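# Test circuit boards in a tester and sort them into bins

## Task

Run every circuit board that sits in the tray or in the tester through a test, and leave any board already in a bin where it is. To test a board: place it flat in the tester, components facing up, with both tester pins passing through its holes and its white connector aimed at the lone black post inside the tester. Lower the lid until it latches; the lid is held by a hook that is released by pressing down its small black tab. When the signal light turns green or red, open the lid and move the board completely into the bin of that colour. You may release it once its centre is below that bin's rim. The tester and bins are loose: the tester must stay on its base plate, facing its original direction. Take whichever gripper you like from the tool stand, and when finished hang every gripper you took back in an empty slot of the stand.

## Robot and tools

ROBOT. Two UR12e-type arms, left_arm and right_arm, each ending in a tool changer. Two grippers, grip50 and grip85, hang in a tool stand and can be locked onto either changer. Bases: left_arm near (-0.046, +0.635, 0) m, right_arm near (-0.078, -0.605, 0) m.

FRAME. Scene frame: origin on the table top halfway between the bases, +z up, +x out across the table, left_arm on the +y side (not image left). Positions in m, orientations as quat_wxyz. end_effector_position is the centre of the changer face; the face's z axis points away from the arm. grip50's grip point is 180 mm out along face z; grip85's is 173 mm out when closed, 160 mm when fully open. Both grippers close along the face's x axis.

ROW LAYOUT. Every pose command is one row of 26 numbers, each in [-1, 1], always covering both arms: first left (dx, dy, dz, rx, ry, rz, lock, grip50_position, grip50_force_limit, grip50_speed, grip85_position, grip85_force_limit, grip85_speed), then the same 13 for right. dx..rz are an offset, not a pose: measured from that arm's Hand target at the start of the action or move, along scene axes; 1.0 = 0.6 m or 180 degrees; rx, ry, rz form one rotation vector turning about the Hand target's position. Zeros for all six keep an arm at its Hand target. Tool numbers are commands, not offsets, so a 0 there is a real command; repeat your last values to leave a tool unchanged. lock: positive locks, negative unlocks, 0 keeps the last lock command.

GRIPPER NUMBERS. grip50_position: +1 open (50 mm), pads meet near -0.65, -1 closes until blocked. grip85_position: +1 open (85 mm), pads meet near -0.8, -1 closes until blocked. force_limit: grip50 from about 20 N (-1) to 185 N (+1); grip85 about 30 N at -1 up to 100 N at +1 on a slow close, but fast closes (speed 0 or +1) from well open give 120 to 245 N regardless. For a gentle grip85 grip set force_limit -1 and speed -1 first. speed: about 20 mm/s (-1) to 150 mm/s (+1). A new force or speed only applies with a changed position number (change of 0.01 or more).

TOOLS (calls).
execute_actions(actions, cameras): actions is a list of actions, each a list of up to 15 rows, one per 1/30 s step; a short action repeats its last row. Each action's rows all count from that action's starting Hand target. Empty list returns state plus images.
move(target or station, slot, approach, over, speed, blend, stop_force, zero, blocking, cameras): straight-line path of each changer face. target is one row or up to 15 rows, all offsets from the same starting Hand targets. speed in m/s, 0.002 to 3.2, default 0.25 (turns up to twice that in rad/s); one value or one per target. blend in m rounds corners in a list. stop_force in N, 4 to 120, ends an arm's path when it feels that much push; zero (default true) re-zeroes first; not reliable when the face rotates, and leave it out when backing off a contact. blocking=false returns early (not with stop_force). station is left_arm.stand or right_arm.stand with slot (1 = leftmost seen from the forks' open side); go in by three moves: approach=true, then over=true, then the seat; leave in reverse. Station moves do not set tool numbers: lock or unlock there with a zero-offset target row carrying the lock number. Paths do not avoid obstacles or the other arm; avoid paths close to an arm's own base.
wait(seconds 0 to 10), stop(), zoom_image(camera, region [x0,y0,x1,y1], at most 504 by 504 px), zero_wrist_force(arm), read_manual(section), finished_scene(scene: the current scene's number). Cameras: cam_head_left, cam_head_right, cam_high, cam_low, cam_left_wrist, cam_right_wrist, or "all".

TOOL CHANGE. Bring the face onto the plate within about 1 mm and 1 degree, face -y pointing to the fork's open side. When plate_near is 1 send lock +1 and wait for locked 1; readings show n/a while the gripper starts up (it closes then opens fully). To remove: lift 10 to 30 mm (about 20), slide at least 110 mm out in face -y, then rise. To return, reverse that path; when in_stand reads 1 hold still, send lock -1, wait for unlocked 1. Unlocking anywhere else is refused.

RESULTS. Hand target (the commanded pose the next offsets start from; the face often rests a little short, resend the gap as an offset), end_effector_position/quat and velocities, joint positions and torques, wrist force and torque in the face's own axes, tool_id, lock flags, Tool commands. object_status: 0 moving, 1 blocked while opening, 2 blocked while closing (a grip), 3 reached target or pads met (also possible on thin parts). grip50 opening is about (250 - position_measured) x 0.202 mm; grip85 counts 78 = 60 mm, 130 = 40 mm, 180 = 20 mm, 230 = closed. move's ending: done, off_target, moving, held, fault, and limits such as paced or held.

AVOID. Orientation commands are clipped to 32 degrees from the current one. Outside force near 150 N or joint torque at its limit stops the arm for 10 s; stiff arms fault when driven even slightly past firm contact, so approach slowly with stop_force. Never let the arms, their tools or the other arm's fingers press together. Don't drop or fling boards, slam the lid, knock over or shift the tester, or let anything leave the table. Long stretched or pushing poses heat motors; MOTOR HOT warns, overheating brakes the arm.

Each tool is called after "Emit:" as name(argument=value, ...), one argument or row to a line, values as JSON.

## Session

Emit:
execute_actions(
  actions=[],
)

Scene clock: 0.00 s.
left_arm: end_effector_position=(+0.5997, +0.0865, +0.3193) locked=0 unlocked=1 plate_near=0 in_stand=0 unlock_refused=0 tool_id=none grip50_position_measured=n/a grip50_object_status=n/a grip85_position_measured=n/a grip85_object_status=n/a end_effector_quat_wxyz=(+0.281, +0.821, +0.492, -0.063) | right_arm: end_effector_position=(+0.6426, -0.8387, +0.3137) locked=0 unlocked=1 plate_near=0 in_stand=0 unlock_refused=0 tool_id=none grip50_position_measured=n/a grip50_object_status=n/a grip85_position_measured=n/a grip85_object_status=n/a end_effector_quat_wxyz=(-0.056, +0.758, -0.628, +0.167)
Joint positions: left_arm=[-0.858 -1.259 1.921 -2.781 -1.781 -0.432] | right_arm=[-0.577 -1.413 2.044 -2.549 -1.504 2.403]
Joint velocities: within noise
Joint torques (N m): no reading
Wrist force (N): no reading
Wrist torque (N m): no reading
Wrist force, peak (N): no reading
Hand target: left_arm +0.5997, +0.0865, +0.3193; +0.281, +0.821, +0.492, -0.063 | right_arm +0.6426, -0.8387, +0.3137; -0.056, +0.758, -0.628, +0.167
Tool commands: left_gripper/lock=+0.0 left_gripper/grip50_position=+1.0 left_gripper/grip50_force_limit=+1.0 left_gripper/grip50_speed=+1.0 left_gripper/grip85_position=+1.0 left_gripper/grip85_force_limit=+1.0 left_gripper/grip85_speed=+1.0 right_gripper/lock=+0.0 right_gripper/grip50_position=+1.0 right_gripper/grip50_force_limit=+1.0 right_gripper/grip50_speed=+1.0 right_gripper/grip85_position=+1.0 right_gripper/grip85_force_limit=+1.0 right_gripper/grip85_speed=+1.0

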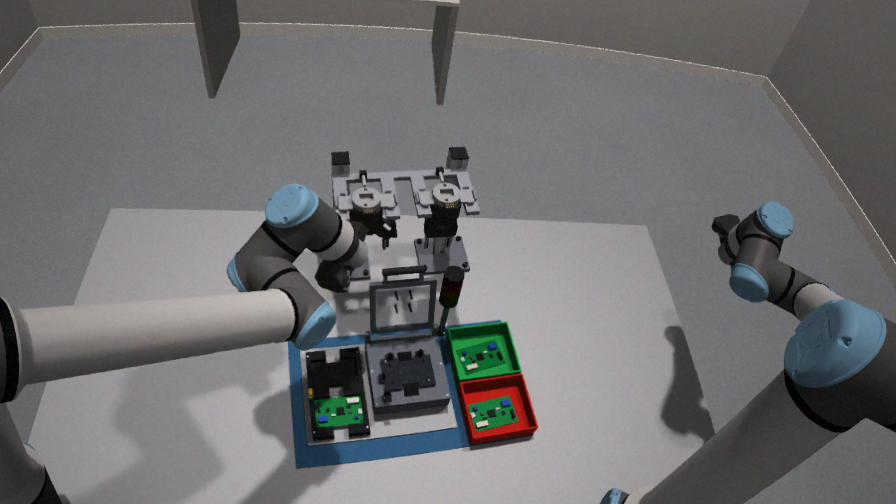

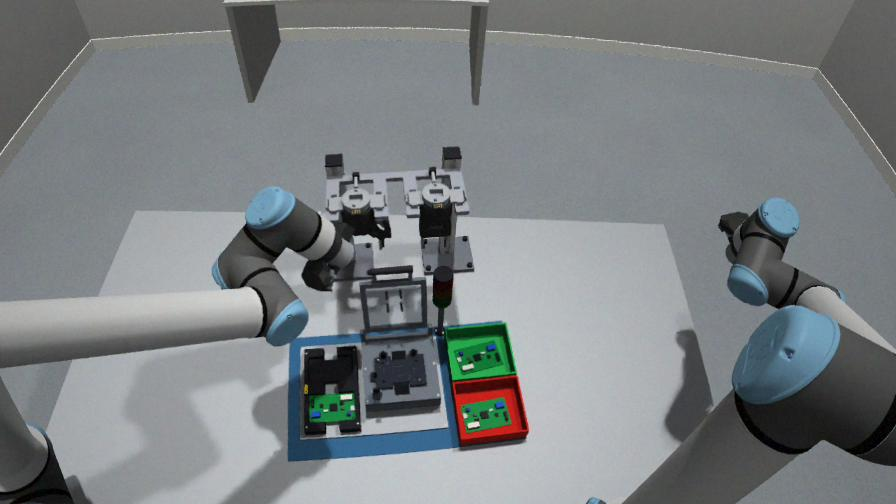

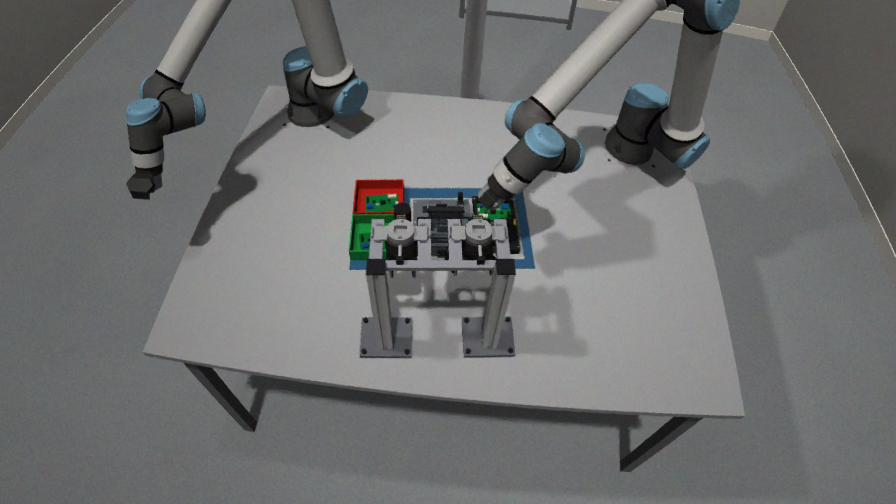

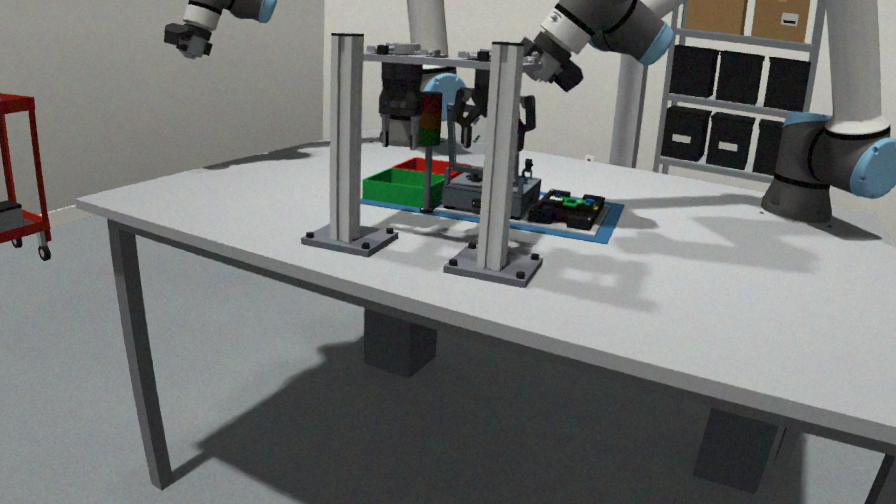

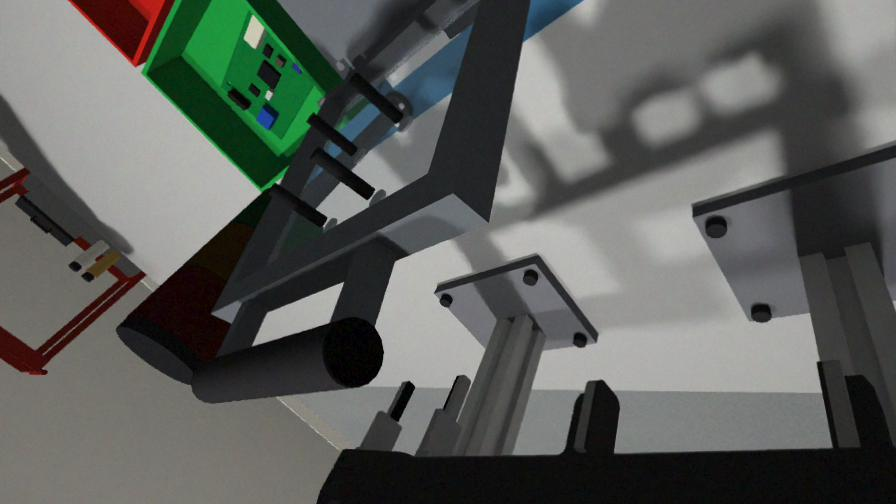

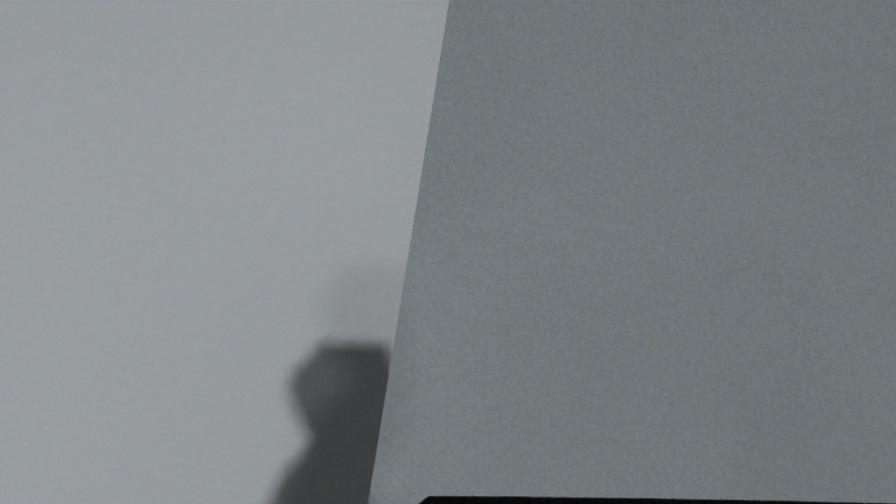

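Emit:
zoom_image(
  camera="cam_head_left",
  region=[280, 260, 560, 470],
)

Emit:
zoom_image(
  camera="cam_head_right",
  region=[280, 260, 560, 470],
)

Emit:
zoom_image(
  camera="cam_low",
  region=[300, 20, 640, 290],
)

Emit:
zoom_image(
  camera="cam_high",
  region=[320, 170, 560, 360],
)

Emit:
zoom_image(
  camera="cam_left_wrist",
  region=[60, 0, 504, 260],
)

Emit:
zoom_image(
  camera="cam_head_left",
  region=[310, 140, 490, 290],
)

Scaled by 1.800 from the camera's 896x504 image, which has a finer 1280x720 frame.

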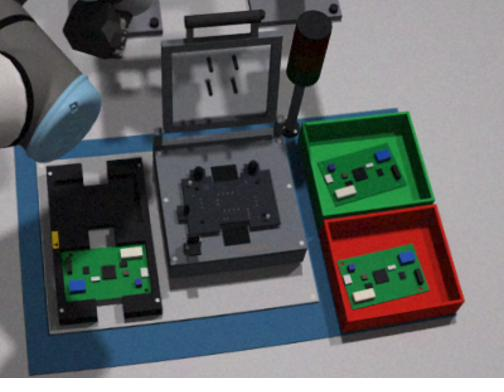

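Scaled by 1.800 from the camera's 896x504 image, which has a finer 1280x720 frame.

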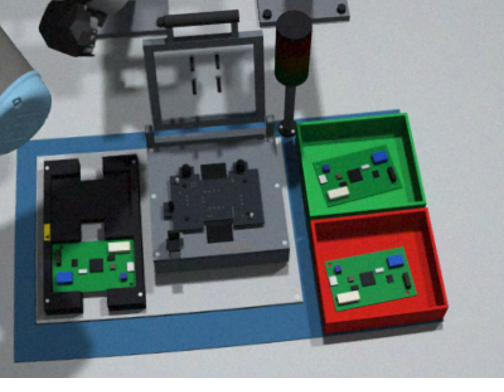

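Scaled by 1.482 from the camera's 896x504 image, which has a finer 1280x720 frame.

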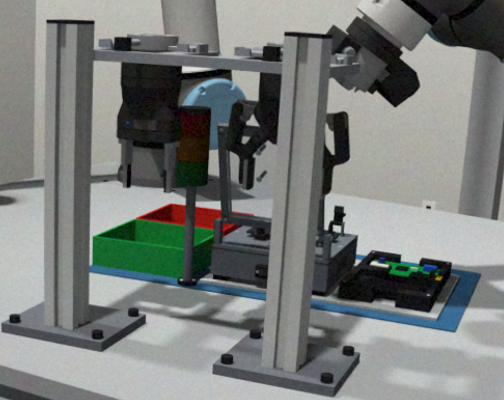

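Scaled by 2.100 from the camera's 896x504 image, which has a finer 1280x720 frame.

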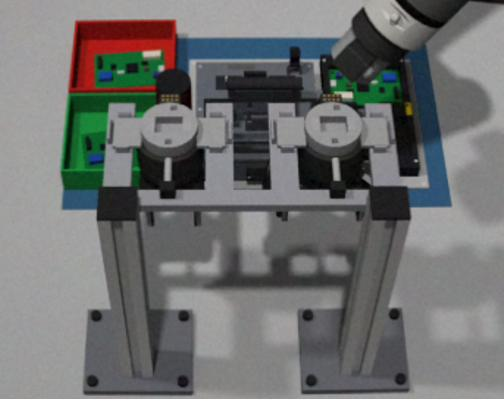

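Scaled by 1.135 from the camera's 896x504 image, which has a finer 1280x720 frame.

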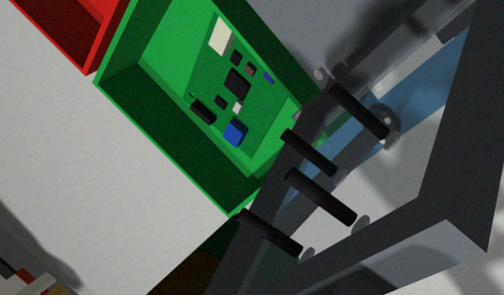

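Scaled by 2.800 from the camera's 896x504 image, which has a finer 1280x720 frame.

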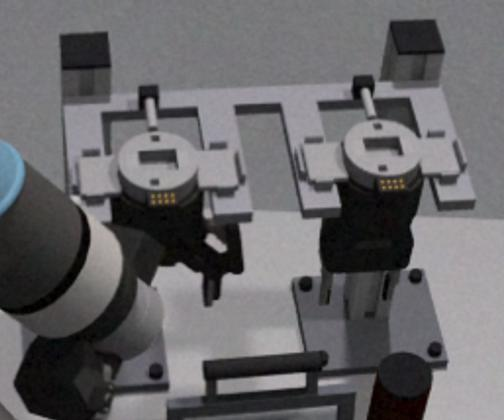

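Emit:
move(
  target=[
    [0, 0, 0.25, 0, 0, 0, 0, 1, 1, 1, 1, 1, 1, 0, 0, 0, 0, 0, 0, 0, 1, 1, 1, 1, 1, 1],
    [-0.45, -0.1775, 0.25, 0.1586, 0.1005, 0.1516, 0, 1, 1, 1, 1, 1, 1, 0, 0, 0, 0, 0, 0, 0, 1, 1, 1, 1, 1, 1],
  ],
  blend=[0.05, 0],
  speed=0.35,
  cameras=["all"],
)

Scene clock: 57.43 s.
left_arm: end_effector_position=(+0.3297, -0.0200, +0.4693) locked=0 unlocked=1 plate_near=0 in_stand=0 unlock_refused=0 tool_id=none grip50_position_measured=n/a grip50_object_status=n/a grip85_position_measured=n/a grip85_object_status=n/a end_effector_quat_wxyz=(+0.000, +0.707, +0.707, +0.000) | right_arm: end_effector_position=(+0.6426, -0.8387, +0.3137) locked=0 unlocked=1 plate_near=0 in_stand=0 unlock_refused=0 tool_id=none grip50_position_measured=n/a grip50_object_status=n/a grip85_position_measured=n/a grip85_object_status=n/a end_effector_quat_wxyz=(-0.056, +0.758, -0.628, +0.167)
Joint positions: left_arm=[-1.276 -1.474 1.711 -1.807 -1.571 -1.282] | right_arm=[-0.577 -1.413 2.044 -2.549 -1.504 2.403]
Joint torques (N m): left_arm=[4.21 -66.74 -45.97 -4.77 3.28 -2.9] | right_arm=[3.25 -53.73 -46.33 -5.22 0.91 -0.78]
Wrist force (N): left_arm=[0.0 0.6 0.1] | right_arm=[0.1 -0.5 -0.3]
Wrist torque (N m): left_arm=[0.07 -0.08 -0.23] | right_arm=[-0.03 -0.01 0.00]
Wrist force, peak (N): left_arm=[2.1 -2.7 5.0] | right_arm=[-0.2 -1.0 -0.4]
Hand target: left_arm +0.3297, -0.0200, +0.4693; +0.000, +0.707, +0.707, +0.000 | right_arm +0.6426, -0.8387, +0.3137; -0.056, +0.758, -0.628, +0.167
Off the commanded pose: left_arm 0.000 m, 0 deg | right_arm 0.000 m, 0 deg.
move: done
camera_calibration:
cam_left_wrist: T_world_to_cam=[[-0.00140255, 0.999962, 0.00856898, 0.0260832], [0.944645, -0.00148655, 0.32809, -0.415174], [0.32809, 0.00855481, -0.944608, 0.374446], [0, 0, 0, 1]] pos_world=[0.269377, -0.0299027, 0.489695]

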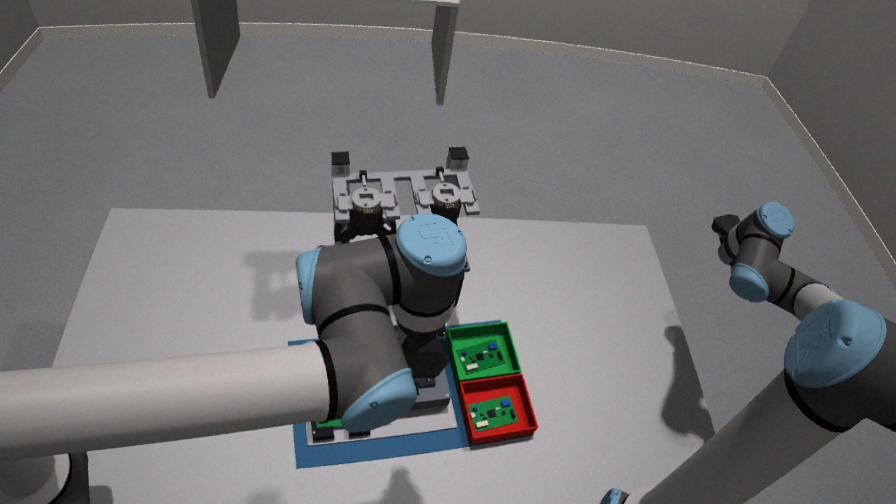

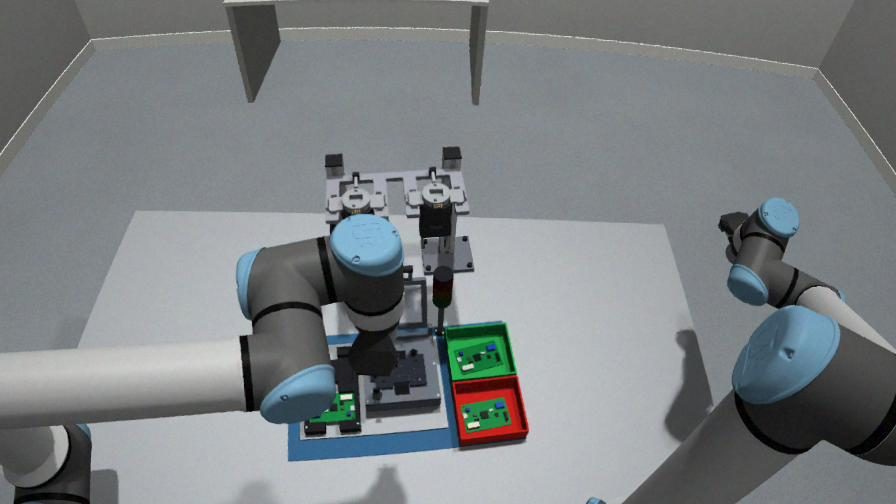

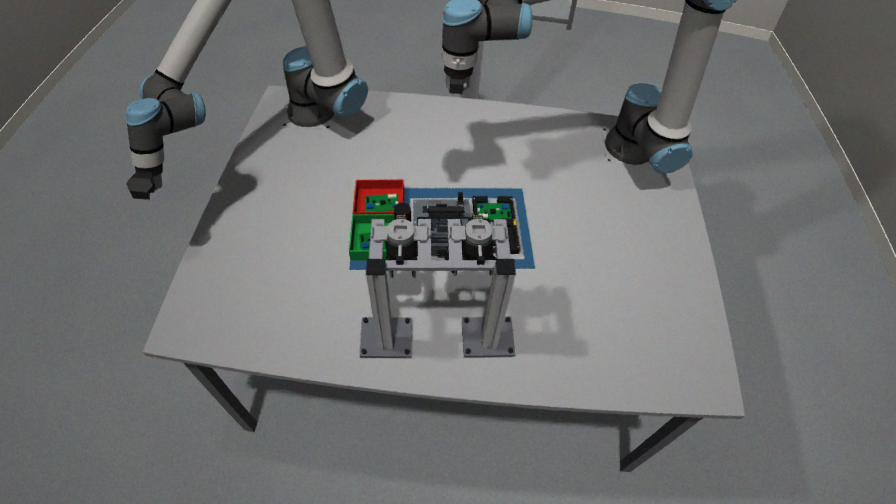

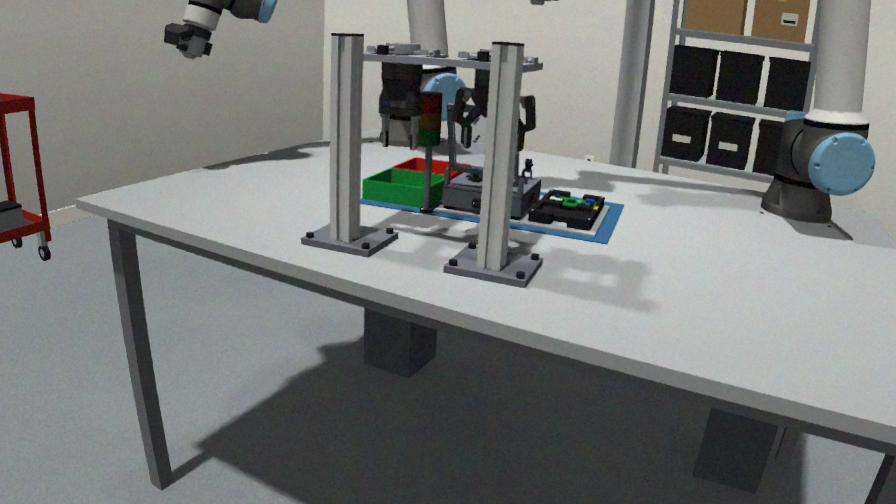

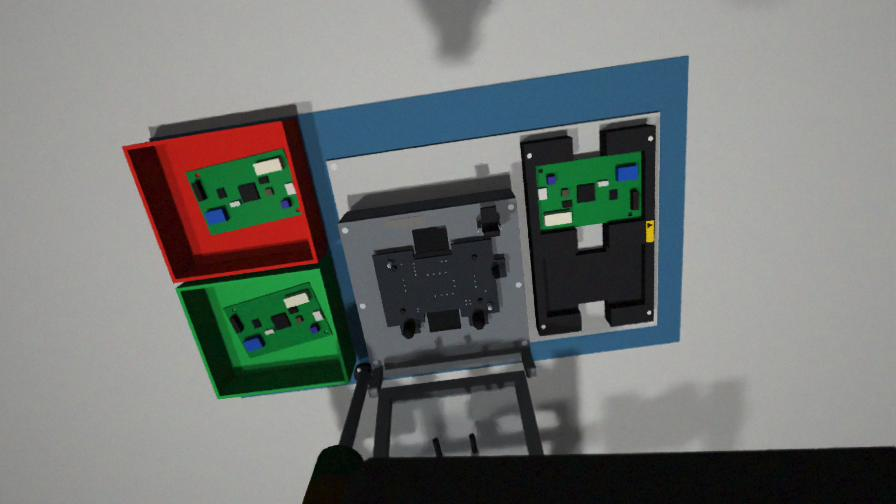

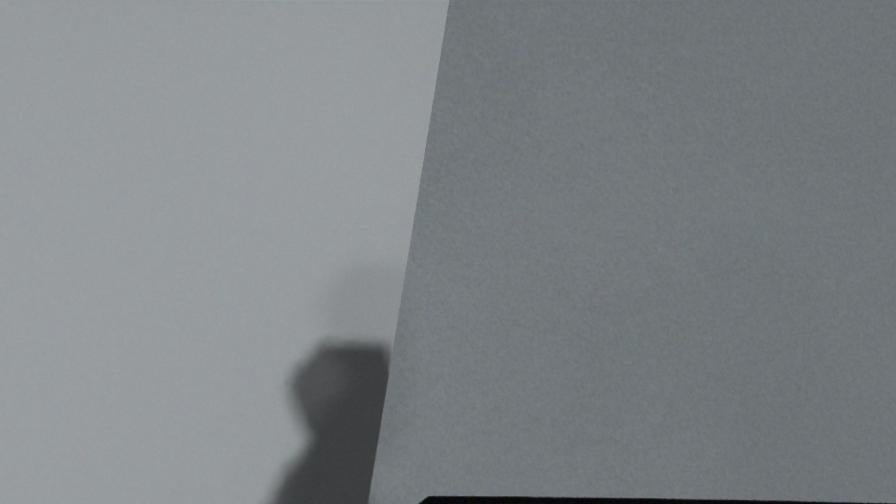

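Emit:
zoom_image(
  camera="cam_left_wrist",
  region=[320, 120, 700, 350],
)

Emit:
zoom_image(
  camera="cam_left_wrist",
  region=[330, 180, 560, 350],
)

Emit:
zoom_image(
  camera="cam_left_wrist",
  region=[300, 300, 600, 504],
)

Emit:
zoom_image(
  camera="cam_low",
  region=[340, 80, 620, 250],
)

Emit:
zoom_image(
  camera="cam_left_wrist",
  region=[510, 110, 680, 350],
)

Scaled by 1.326 from the camera's 896x504 image, which has a finer 1280x720 frame.

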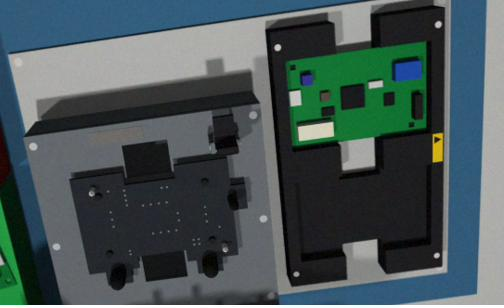

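Scaled by 2.191 from the camera's 896x504 image, which has a finer 1280x720 frame.

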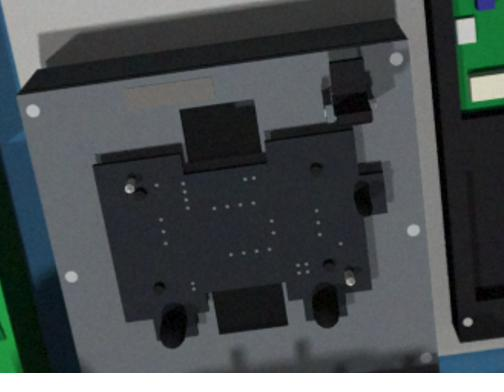

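Scaled by 1.680 from the camera's 896x504 image, which has a finer 1280x720 frame.

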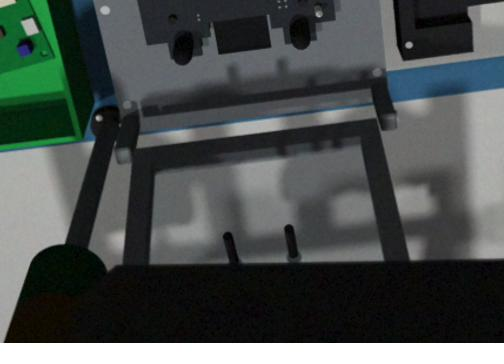

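Scaled by 1.800 from the camera's 896x504 image, which has a finer 1280x720 frame.

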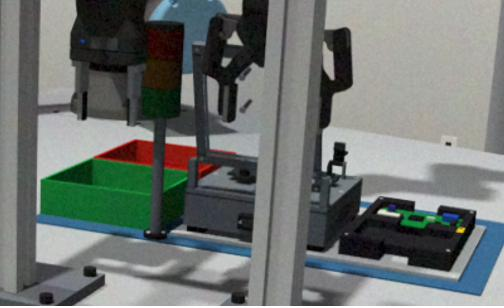

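Scaled by 2.100 from the camera's 896x504 image, which has a finer 1280x720 frame.

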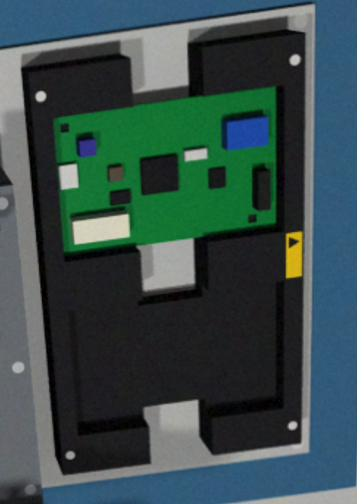

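Emit:
move(
  target=[-0.05, 0.2, -0.1167, 0, 0, 0, 0, 1, 1, 1, 1, 1, 1, 0, 0, 0, 0, 0, 0, 0, 1, 1, 1, 1, 1, 1],
  speed=0.35,
  cameras=["cam_left_wrist"],
)

Emit:
zoom_image(
  camera="cam_left_wrist",
  region=[170, 150, 400, 330],
)

Emit:
zoom_image(
  camera="cam_left_wrist",
  region=[390, 80, 590, 350],
)

Emit:
zoom_image(
  camera="cam_left_wrist",
  region=[180, 300, 450, 480],
)

Scene clock: 75.60 s.
left_arm: end_effector_position=(+0.2998, +0.1000, +0.3994) locked=0 unlocked=1 plate_near=0 in_stand=0 unlock_refused=0 tool_id=none grip50_position_measured=n/a grip50_object_status=n/a grip85_position_measured=n/a grip85_object_status=n/a end_effector_quat_wxyz=(+0.000, +0.707, +0.707, +0.000) | right_arm: end_effector_position=(+0.6426, -0.8387, +0.3137) locked=0 unlocked=1 plate_near=0 in_stand=0 unlock_refused=0 tool_id=none grip50_position_measured=n/a grip50_object_status=n/a grip85_position_measured=n/a grip85_object_status=n/a end_effector_quat_wxyz=(-0.056, +0.758, -0.628, +0.167)
Joint positions: left_arm=[-1.267 -1.637 2.005 -1.939 -1.571 -1.273] | right_arm=[-0.577 -1.413 2.044 -2.549 -1.504 2.403]
Joint torques (N m): left_arm=[-14.32 -50.22 -43.47 -1.79 -1.62 -2.86] | right_arm=[6.4 -50.72 -47.82 -5.11 2.43 -0.87]
Wrist force (N): left_arm=[0.2 0.4 0.3] | right_arm=[0.2 -0.2 -0.5]
Wrist torque (N m): left_arm=[0.03 -0.16 -0.14] | right_arm=[-0.01 -0.02 0.00]
Wrist force, peak (N): left_arm=[-5.1 1.8 -2.6] | right_arm=[-0.8 0.3 -0.7]
Hand target: left_arm +0.2997, +0.1000, +0.3993; +0.000, +0.707, +0.707, +0.000 | right_arm +0.6426, -0.8387, +0.3137; -0.056, +0.758, -0.628, +0.167
Off the commanded pose: left_arm 0.000 m, 0 deg | right_arm 0.000 m, 0 deg.
move: done
camera_calibration:
cam_left_wrist: T_world_to_cam=[[-0.00159165, 0.999963, 0.00850116, -0.0931817], [0.944645, -0.00128566, 0.328091, -0.363837], [0.32809, 0.00855279, -0.944608, 0.317202], [0, 0, 0, 1]] pos_world=[0.239478, 0.0899975, 0.419795]
Images, in order (width x height): cam_left_wrist 896x504.

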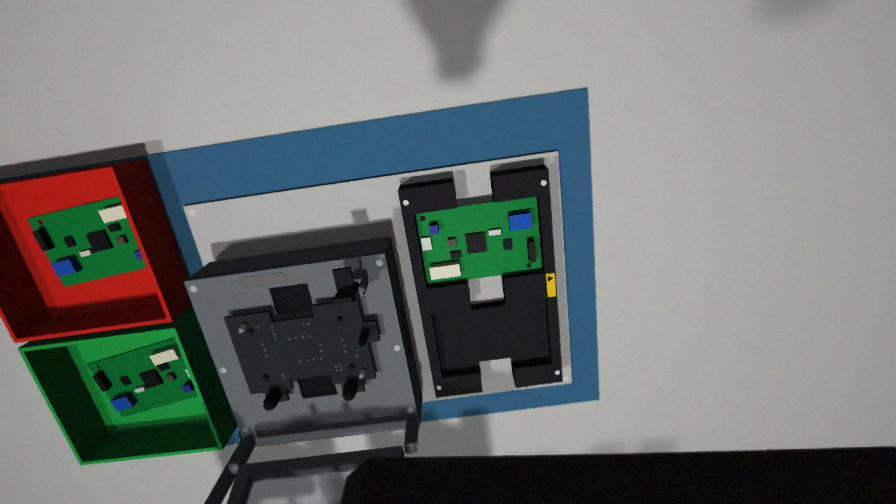

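Scaled by 2.191 from the camera's 896x504 image, which has a finer 1280x720 frame.

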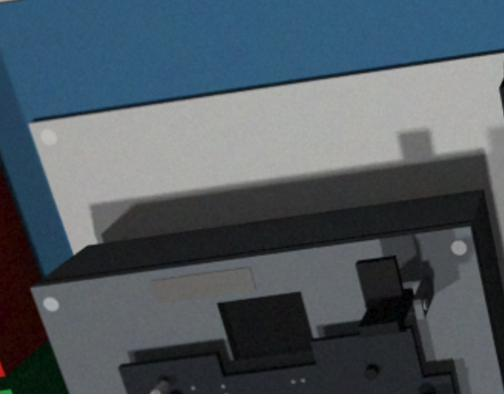

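Scaled by 1.867 from the camera's 896x504 image, which has a finer 1280x720 frame.

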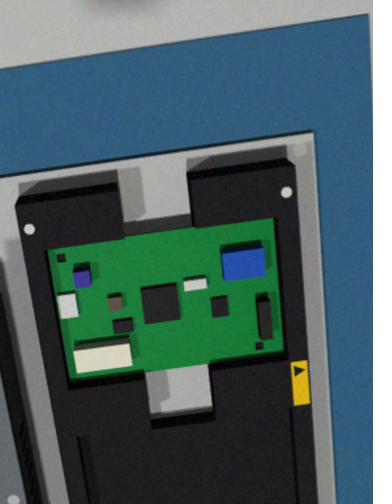

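Scaled by 1.867 from the camera's 896x504 image, which has a finer 1280x720 frame.

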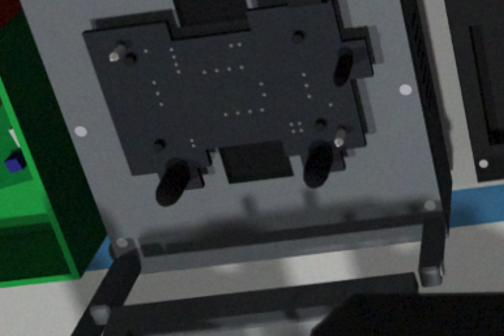

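Emit:
move(
  station="left_arm.stand",
  slot=1,
  approach=true,
  speed=0.3,
  cameras=["cam_left_wrist", "cam_head_left", "cam_low"],
)

Emit:
zoom_image(
  camera="cam_left_wrist",
  region=[200, 100, 700, 504],
)

Scene clock: 121.40 s.
left_arm: end_effector_position=(+0.5898, +0.0510, +0.3830) locked=0 unlocked=1 plate_near=0 in_stand=0 unlock_refused=0 tool_id=none grip50_position_measured=n/a grip50_object_status=n/a grip85_position_measured=n/a grip85_object_status=n/a end_effector_quat_wxyz=(+0.000, +0.660, +0.751, +0.000) | right_arm: end_effector_position=(+0.6426, -0.8387, +0.3137) locked=0 unlocked=1 plate_near=0 in_stand=0 unlock_refused=0 tool_id=none grip50_position_measured=n/a grip50_object_status=n/a grip85_position_measured=n/a grip85_object_status=n/a end_effector_quat_wxyz=(-0.056, +0.758, -0.628, +0.167)
Joint positions: left_arm=[-0.94 -1.259 1.605 -1.917 -1.571 -1.074] | right_arm=[-0.577 -1.413 2.044 -2.549 -1.504 2.403]
Joint torques (N m): left_arm=[-0.43 -69.16 -52.71 -8.64 -2.85 -3.32] | right_arm=[8.83 -47.13 -49.05 -4.88 2.11 -1.42]
Wrist force (N): left_arm=[0.5 0.1 0.4] | right_arm=[0.1 -0.6 -0.3]
Wrist torque (N m): left_arm=[0.02 -0.17 -0.05] | right_arm=[-0.04 -0.01 0.01]
Wrist force, peak (N): left_arm=[-1.0 5.2 0.7] | right_arm=[0.4 -0.4 -0.7]
Hand target: left_arm +0.5898, +0.0508, +0.3830; +0.000, +0.660, +0.751, +0.000 | right_arm +0.6426, -0.8387, +0.3137; -0.056, +0.758, -0.628, +0.167
Tool commands: left_gripper/lock=+0.0 left_gripper/grip50_position=+1.0 left_gripper/grip50_force_limit=+1.0 left_gripper/grip50_speed=+1.0 left_gripper/grip85_position=+1.0 left_gripper/grip85_force_limit=+1.0 left_gripper/grip85_speed=+1.0 right_gripper/lock=+0.0 right_gripper/grip50_position=+1.0 right_gripper/grip50_force_limit=+1.0 right_gripper/grip50_speed=+1.0 right_gripper/grip85_position=+1.0 right_gripper/grip85_force_limit=+1.0 right_gripper/grip85_speed=+1.0
Off the commanded pose: left_arm 0.000 m, 0 deg.
move: done; to station left_arm.stand, slot 1, approach point
camera_calibration:
cam_left_wrist: T_world_to_cam=[[-0.12989, 0.991493, 0.0083192, 0.0325343], [0.936738, 0.119958, 0.328836, -0.634275], [0.32504, 0.0505055, -0.944351, 0.206485], [0, 0, 0, 1]] pos_world=[0.531259, 0.0334002, 0.403296]
Images, in order (width x height): cam_head_left 896x504, cam_low 896x504, cam_left_wrist 896x504.

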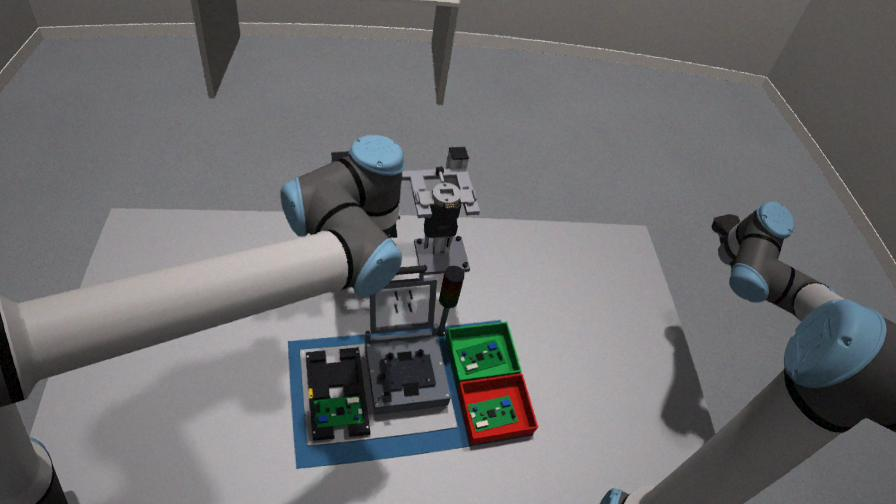

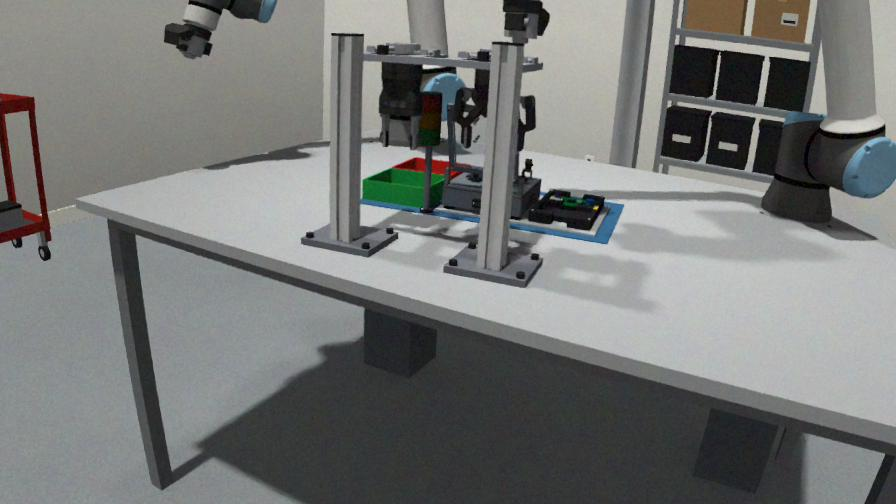

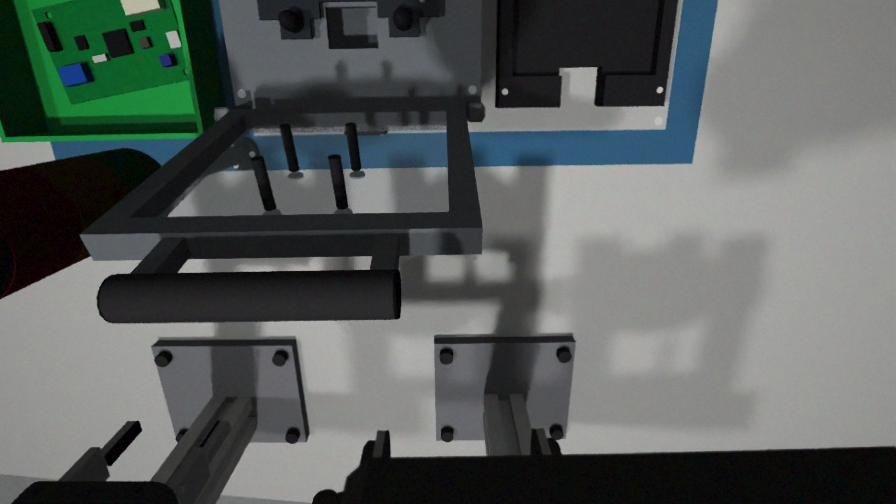

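Scaled by 1.008 from the camera's 896x504 image, which has a finer 1280x720 frame.

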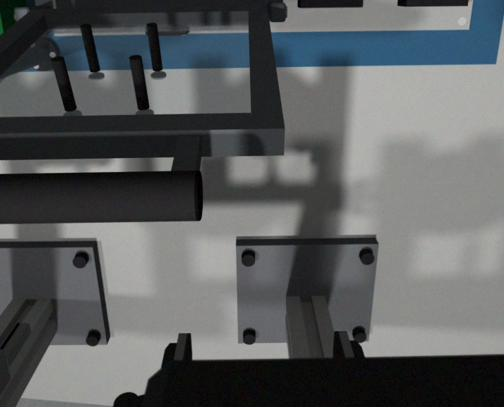

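Emit:
move(
  target=[-0.245, 0.382, -0.065, -0.0841, -0.3295, -0.2180, 0, 1, 1, 1, 1, 1, 1, 0, 0, 0, 0, 0, 0, 0, 1, 1, 1, 1, 1, 1],
  speed=0.35,
  cameras=["cam_left_wrist", "cam_low"],
)

Emit:
zoom_image(
  camera="cam_left_wrist",
  region=[300, 0, 800, 400],
)

Scene clock: 184.40 s.
left_arm: end_effector_position=(+0.4428, +0.2800, +0.3440) locked=0 unlocked=1 plate_near=0 in_stand=0 unlock_refused=0 tool_id=none grip50_position_measured=n/a grip50_object_status=n/a grip85_position_measured=n/a grip85_object_status=n/a end_effector_quat_wxyz=(+0.445, +0.772, +0.394, +0.226) | right_arm: end_effector_position=(+0.6426, -0.8387, +0.3137) locked=0 unlocked=1 plate_near=0 in_stand=0 unlock_refused=0 tool_id=none grip50_position_measured=n/a grip50_object_status=n/a grip85_position_measured=n/a grip85_object_status=n/a end_effector_quat_wxyz=(-0.056, +0.758, -0.628, +0.167)
Joint positions: left_arm=[-1.026 -1.572 2.498 -3.505 -1.225 -0.211] | right_arm=[-0.577 -1.413 2.044 -2.549 -1.504 2.403]
Joint torques (N m): left_arm=[12.92 -41.2 -31.95 -7.05 3.9 2.02] | right_arm=[11.46 -46.52 -52.27 -4.45 2.88 -1.46]
Wrist force (N): left_arm=[-1.2 -1.1 0.5] | right_arm=[0.2 0.1 -0.2]
Wrist torque (N m): left_arm=[-0.09 0.01 -0.19] | right_arm=[0.01 -0.01 0.00]
Wrist force, peak (N): left_arm=[0.3 -2.9 -1.6] | right_arm=[-0.2 -0.8 -0.8]
Hand target: left_arm +0.4428, +0.2800, +0.3440; +0.445, +0.772, +0.394, +0.226 | right_arm +0.6426, -0.8387, +0.3137; -0.056, +0.758, -0.628, +0.167
Off the commanded pose: left_arm 0.000 m, 0 deg | right_arm 0.000 m, 0 deg.
move: done
camera_calibration:
cam_left_wrist: T_world_to_cam=[[0.580971, 0.813921, 0.00215076, -0.476288], [0.153245, -0.11198, 0.981823, -0.323943], [0.799367, -0.570081, -0.189786, -0.0900053], [0, 0, 0, 1]] pos_world=[0.3983, 0.300076, 0.301997]
Images, in order (width x height): cam_low 896x504, cam_left_wrist 896x504.

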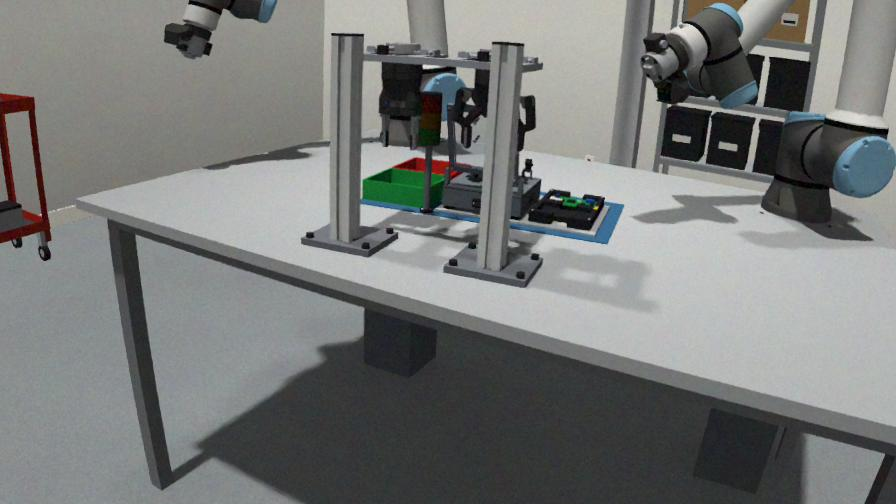

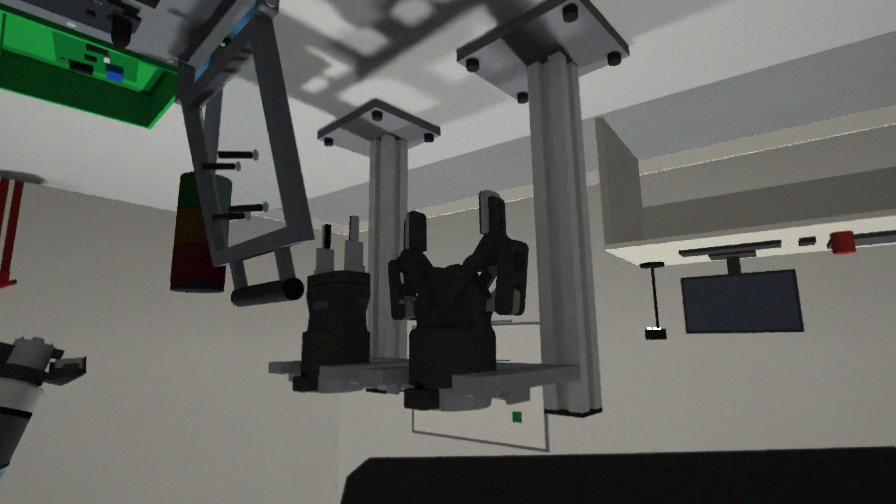

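Scaled by 1.008 from the camera's 896x504 image, which has a finer 1280x720 frame.

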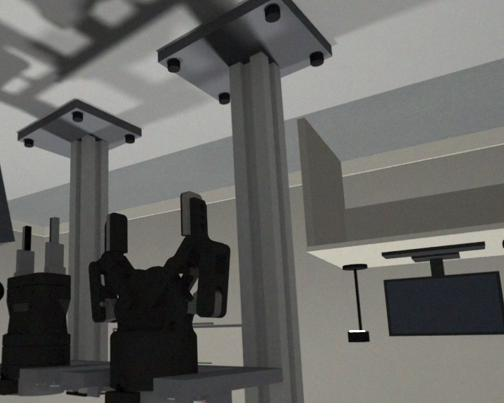

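Emit:
move(
  station="left_arm.stand",
  slot=1,
  approach=true,
  speed=0.35,
)

Emit:
move(
  station="left_arm.stand",
  slot=1,
  over=true,
  speed=0.2,
)

Emit:
move(
  station="left_arm.stand",
  slot=1,
  speed=0.05,
)

Scene clock: 197.10 s.
left_arm: end_effector_position=(+0.5899, +0.0510, +0.3830) locked=0 unlocked=1 plate_near=0 in_stand=0 unlock_refused=0 tool_id=none grip50_position_measured=n/a grip50_object_status=n/a grip85_position_measured=n/a grip85_object_status=n/a end_effector_quat_wxyz=(+0.000, +0.660, +0.751, +0.000) | right_arm: end_effector_position=(+0.6426, -0.8387, +0.3137) locked=0 unlocked=1 plate_near=0 in_stand=0 unlock_refused=0 tool_id=none grip50_position_measured=n/a grip50_object_status=n/a grip85_position_measured=n/a grip85_object_status=n/a end_effector_quat_wxyz=(-0.056, +0.758, -0.628, +0.167)
Joint positions: left_arm=[-0.94 -1.259 1.605 -1.917 -1.571 -1.074] | right_arm=[-0.577 -1.413 2.044 -2.549 -1.504 2.403]
Joint torques (N m): left_arm=[-15.99 -70.01 -54.61 -4.28 1.3 1.81] | right_arm=[14.48 -42.88 -52.12 -3.28 2.97 -1.63]
Wrist force (N): left_arm=[0.7 0.2 0.2] | right_arm=[0.1 -0.3 -0.3]
Wrist torque (N m): left_arm=[0.02 -0.19 -0.15] | right_arm=[-0.01 -0.01 0.01]
Wrist force, peak (N): left_arm=[0.1 -2.6 -1.4] | right_arm=[0.5 -0.1 -0.8]
Hand target: left_arm +0.5898, +0.0508, +0.3830; +0.000, +0.660, +0.751, +0.000 | right_arm +0.6426, -0.8387, +0.3137; -0.056, +0.758, -0.628, +0.167
Tool commands: left_gripper/lock=+0.0 left_gripper/grip50_position=+1.0 left_gripper/grip50_force_limit=+1.0 left_gripper/grip50_speed=+1.0 left_gripper/grip85_position=+1.0 left_gripper/grip85_force_limit=+1.0 left_gripper/grip85_speed=+1.0 right_gripper/lock=+0.0 right_gripper/grip50_position=+1.0 right_gripper/grip50_force_limit=+1.0 right_gripper/grip50_speed=+1.0 right_gripper/grip85_position=+1.0 right_gripper/grip85_force_limit=+1.0 right_gripper/grip85_speed=+1.0
Off the commanded pose: left_arm 0.000 m, 0 deg.
move: done; to station left_arm.stand, slot 1, approach point

Scene clock: 198.27 s.
left_arm: end_effector_position=(+0.7287, +0.0687, +0.3832) locked=0 unlocked=1 plate_near=0 in_stand=0 unlock_refused=0 tool_id=none grip50_position_measured=n/a grip50_object_status=n/a grip85_position_measured=n/a grip85_object_status=n/a end_effector_quat_wxyz=(+0.000, +0.660, +0.751, +0.000) | right_arm: end_effector_position=(+0.6426, -0.8387, +0.3137) locked=0 unlocked=1 plate_near=0 in_stand=0 unlock_refused=0 tool_id=none grip50_position_measured=n/a grip50_object_status=n/a grip85_position_measured=n/a grip85_object_status=n/a end_effector_quat_wxyz=(-0.056, +0.758, -0.628, +0.167)
Joint positions: left_arm=[-0.808 -1.106 1.386 -1.851 -1.571 -0.942] | right_arm=[-0.577 -1.413 2.044 -2.549 -1.504 2.403]
Joint torques (N m): left_arm=[-4.69 -85.67 -51.25 -9.05 -2.08 -2.92] | right_arm=[16.16 -43.3 -52.22 -3.33 3 -1.89]
Wrist force (N): left_arm=[0.1 0.4 0.2] | right_arm=[-0.6 0.1 -0.5]
Wrist torque (N m): left_arm=[0.09 -0.17 -0.04] | right_arm=[0.00 0.04 0.00]
Wrist force, peak (N): left_arm=[0.3 4.7 0.1] | right_arm=[-0.3 -0.4 -1.0]
Hand target: left_arm +0.7287, +0.0686, +0.3833; +0.000, +0.660, +0.751, +0.000 | right_arm +0.6426, -0.8387, +0.3137; -0.056, +0.758, -0.628, +0.167
Tool commands: left_gripper/lock=+0.0 left_gripper/grip50_position=+1.0 left_gripper/grip50_force_limit=+1.0 left_gripper/grip50_speed=+1.0 left_gripper/grip85_position=+1.0 left_gripper/grip85_force_limit=+1.0 left_gripper/grip85_speed=+1.0 right_gripper/lock=+0.0 right_gripper/grip50_position=+1.0 right_gripper/grip50_force_limit=+1.0 right_gripper/grip50_speed=+1.0 right_gripper/grip85_position=+1.0 right_gripper/grip85_force_limit=+1.0 right_gripper/grip85_speed=+1.0
Off the commanded pose: left_arm 0.000 m, 0 deg.
move: done; to station left_arm.stand, slot 1, over the seat

Scene clock: 199.03 s.
left_arm: end_effector_position=(+0.7286, +0.0686, +0.3611) locked=0 unlocked=1 plate_near=1 in_stand=1 unlock_refused=0 tool_id=none grip50_position_measured=n/a grip50_object_status=n/a grip85_position_measured=n/a grip85_object_status=n/a end_effector_quat_wxyz=(+0.000, +0.660, +0.751, +0.000) | right_arm: end_effector_position=(+0.6426, -0.8387, +0.3137) locked=0 unlocked=1 plate_near=0 in_stand=0 unlock_refused=0 tool_id=none grip50_position_measured=n/a grip50_object_status=n/a grip85_position_measured=n/a grip85_object_status=n/a end_effector_quat_wxyz=(-0.056, +0.758, -0.628, +0.167)
Joint positions: left_arm=[-0.808 -1.095 1.411 -1.887 -1.571 -0.942] | right_arm=[-0.577 -1.413 2.044 -2.549 -1.504 2.403]
Joint torques (N m): left_arm=[-13.15 -92.13 -54.04 -0.16 -2.25 -2.83] | right_arm=[13.9 -45.97 -52.62 -2.85 2.67 -1.66]
Wrist force (N): left_arm=[1.5 0.8 -7.5] | right_arm=[0.0 -0.1 -0.3]
Wrist torque (N m): left_arm=[0.13 0.01 0.05] | right_arm=[0.00 0.00 0.00]
Wrist force, peak (N): left_arm=[5.0 -3.8 -15.0] | right_arm=[-0.1 -0.6 -0.5]
Hand target: left_arm +0.7286, +0.0686, +0.3612; +0.000, +0.660, +0.751, +0.000 | right_arm +0.6426, -0.8387, +0.3137; -0.056, +0.758, -0.628, +0.167
Tool commands: left_gripper/lock=+0.0 left_gripper/grip50_position=+1.0 left_gripper/grip50_force_limit=+1.0 left_gripper/grip50_speed=+1.0 left_gripper/grip85_position=+1.0 left_gripper/grip85_force_limit=+1.0 left_gripper/grip85_speed=+1.0 right_gripper/lock=+0.0 right_gripper/grip50_position=+1.0 right_gripper/grip50_force_limit=+1.0 right_gripper/grip50_speed=+1.0 right_gripper/grip85_position=+1.0 right_gripper/grip85_force_limit=+1.0 right_gripper/grip85_speed=+1.0
Off the commanded pose: left_arm 0.000 m, 0 deg.
move: done; to station left_arm.stand, slot 1

Emit:
execute_actions(
  actions=[
    [[0,0,0,0,0,0,1,1,1,1,1,-1,1,0,0,0,0,0,0,0,1,1,1,1,1,1]],
  ],
)

Emit:
wait(
  seconds=1.0,
)

Scene clock: 202.40 s.
left_arm: end_effector_position=(+0.7286, +0.0686, +0.3612) locked=0 unlocked=0 plate_near=1 in_stand=1 unlock_refused=0 tool_id=none grip50_position_measured=n/a grip50_object_status=n/a grip85_position_measured=n/a grip85_object_status=n/a end_effector_quat_wxyz=(+0.000, +0.660, +0.751, +0.000) | right_arm: end_effector_position=(+0.6426, -0.8387, +0.3137) locked=0 unlocked=1 plate_near=0 in_stand=0 unlock_refused=0 tool_id=none grip50_position_measured=n/a grip50_object_status=n/a grip85_position_measured=n/a grip85_object_status=n/a end_effector_quat_wxyz=(-0.056, +0.758, -0.628, +0.167)
Joint positions: left_arm=[-0.808 -1.095 1.411 -1.887 -1.571 -0.942] | right_arm=[-0.577 -1.413 2.044 -2.549 -1.504 2.403]
Joint torques (N m): left_arm=[9.42 -98.14 -57.76 -3.19 2.39 0.05] | right_arm=[15.62 -45.4 -53.35 -3.17 2.84 -1.64]
Wrist force (N): left_arm=[0.1 0.2 3.1] | right_arm=[-0.4 -0.3 -0.3]
Wrist torque (N m): left_arm=[-0.11 0.00 0.02] | right_arm=[-0.01 0.02 0.01]
Wrist force, peak (N): left_arm=[-0.2 1.2 -5.8] | right_arm=[0.3 -0.4 -1.0]
Hand target: left_arm +0.7286, +0.0686, +0.3612; +0.000, +0.660, +0.751, +0.000 | right_arm +0.6426, -0.8387, +0.3137; -0.056, +0.758, -0.628, +0.167
Tool commands: left_gripper/lock=+0.0 left_gripper/grip50_position=+1.0 left_gripper/grip50_force_limit=+1.0 left_gripper/grip50_speed=+1.0 left_gripper/grip85_position=+1.0 left_gripper/grip85_force_limit=-1.0 left_gripper/grip85_speed=+1.0 right_gripper/lock=+0.0 right_gripper/grip50_position=+1.0 right_gripper/grip50_force_limit=+1.0 right_gripper/grip50_speed=+1.0 right_gripper/grip85_position=+1.0 right_gripper/grip85_force_limit=+1.0 right_gripper/grip85_speed=+1.0
Off the commanded pose: left_arm 0.000 m, 0 deg | right_arm 0.000 m, 0 deg.

Scene clock: 203.40 s.
left_arm: end_effector_position=(+0.7286, +0.0686, +0.3613) locked=1 unlocked=0 plate_near=1 in_stand=1 unlock_refused=0 tool_id=grip85 grip50_position_measured=n/a grip50_object_status=n/a grip85_position_measured=n/a grip85_object_status=n/a end_effector_quat_wxyz=(+0.000, +0.660, +0.751, +0.000) | right_arm: end_effector_position=(+0.6426, -0.8387, +0.3137) locked=0 unlocked=1 plate_near=0 in_stand=0 unlock_refused=0 tool_id=none grip50_position_measured=n/a grip50_object_status=n/a grip85_position_measured=n/a grip85_object_status=n/a end_effector_quat_wxyz=(-0.056, +0.758, -0.628, +0.167)
Joint positions: left_arm=[-0.808 -1.095 1.411 -1.887 -1.571 -0.942] | right_arm=[-0.577 -1.413 2.044 -2.549 -1.504 2.403]
Joint torques (N m): left_arm=[17.95 -92.48 -50.16 -4.91 2.1 1.2] | right_arm=[14.93 -45.37 -51.5 -2.91 2.69 -1.62]
Wrist force (N): left_arm=[0.8 0.4 -7.8] | right_arm=[-0.1 -0.6 0.2]
Wrist torque (N m): left_arm=[-0.07 -0.17 0.02] | right_arm=[-0.04 0.00 0.01]
Wrist force, peak (N): left_arm=[0.9 0.1 -9.8] | right_arm=[-0.1 -0.5 -0.9]
Hand target: left_arm +0.7286, +0.0686, +0.3612; +0.000, +0.660, +0.751, +0.000 | right_arm +0.6426, -0.8387, +0.3137; -0.056, +0.758, -0.628, +0.167
Tool commands: left_gripper/lock=+0.0 left_gripper/grip50_position=+1.0 left_gripper/grip50_force_limit=+1.0 left_gripper/grip50_speed=+1.0 left_gripper/grip85_position=+1.0 left_gripper/grip85_force_limit=-1.0 left_gripper/grip85_speed=+1.0 right_gripper/lock=+0.0 right_gripper/grip50_position=+1.0 right_gripper/grip50_force_limit=+1.0 right_gripper/grip50_speed=+1.0 right_gripper/grip85_position=+1.0 right_gripper/grip85_force_limit=+1.0 right_gripper/grip85_speed=+1.0
Off the commanded pose: left_arm 0.000 m, 0 deg | right_arm 0.000 m, 0 deg.
wait: 1.00 s; at rest by 0.17 s


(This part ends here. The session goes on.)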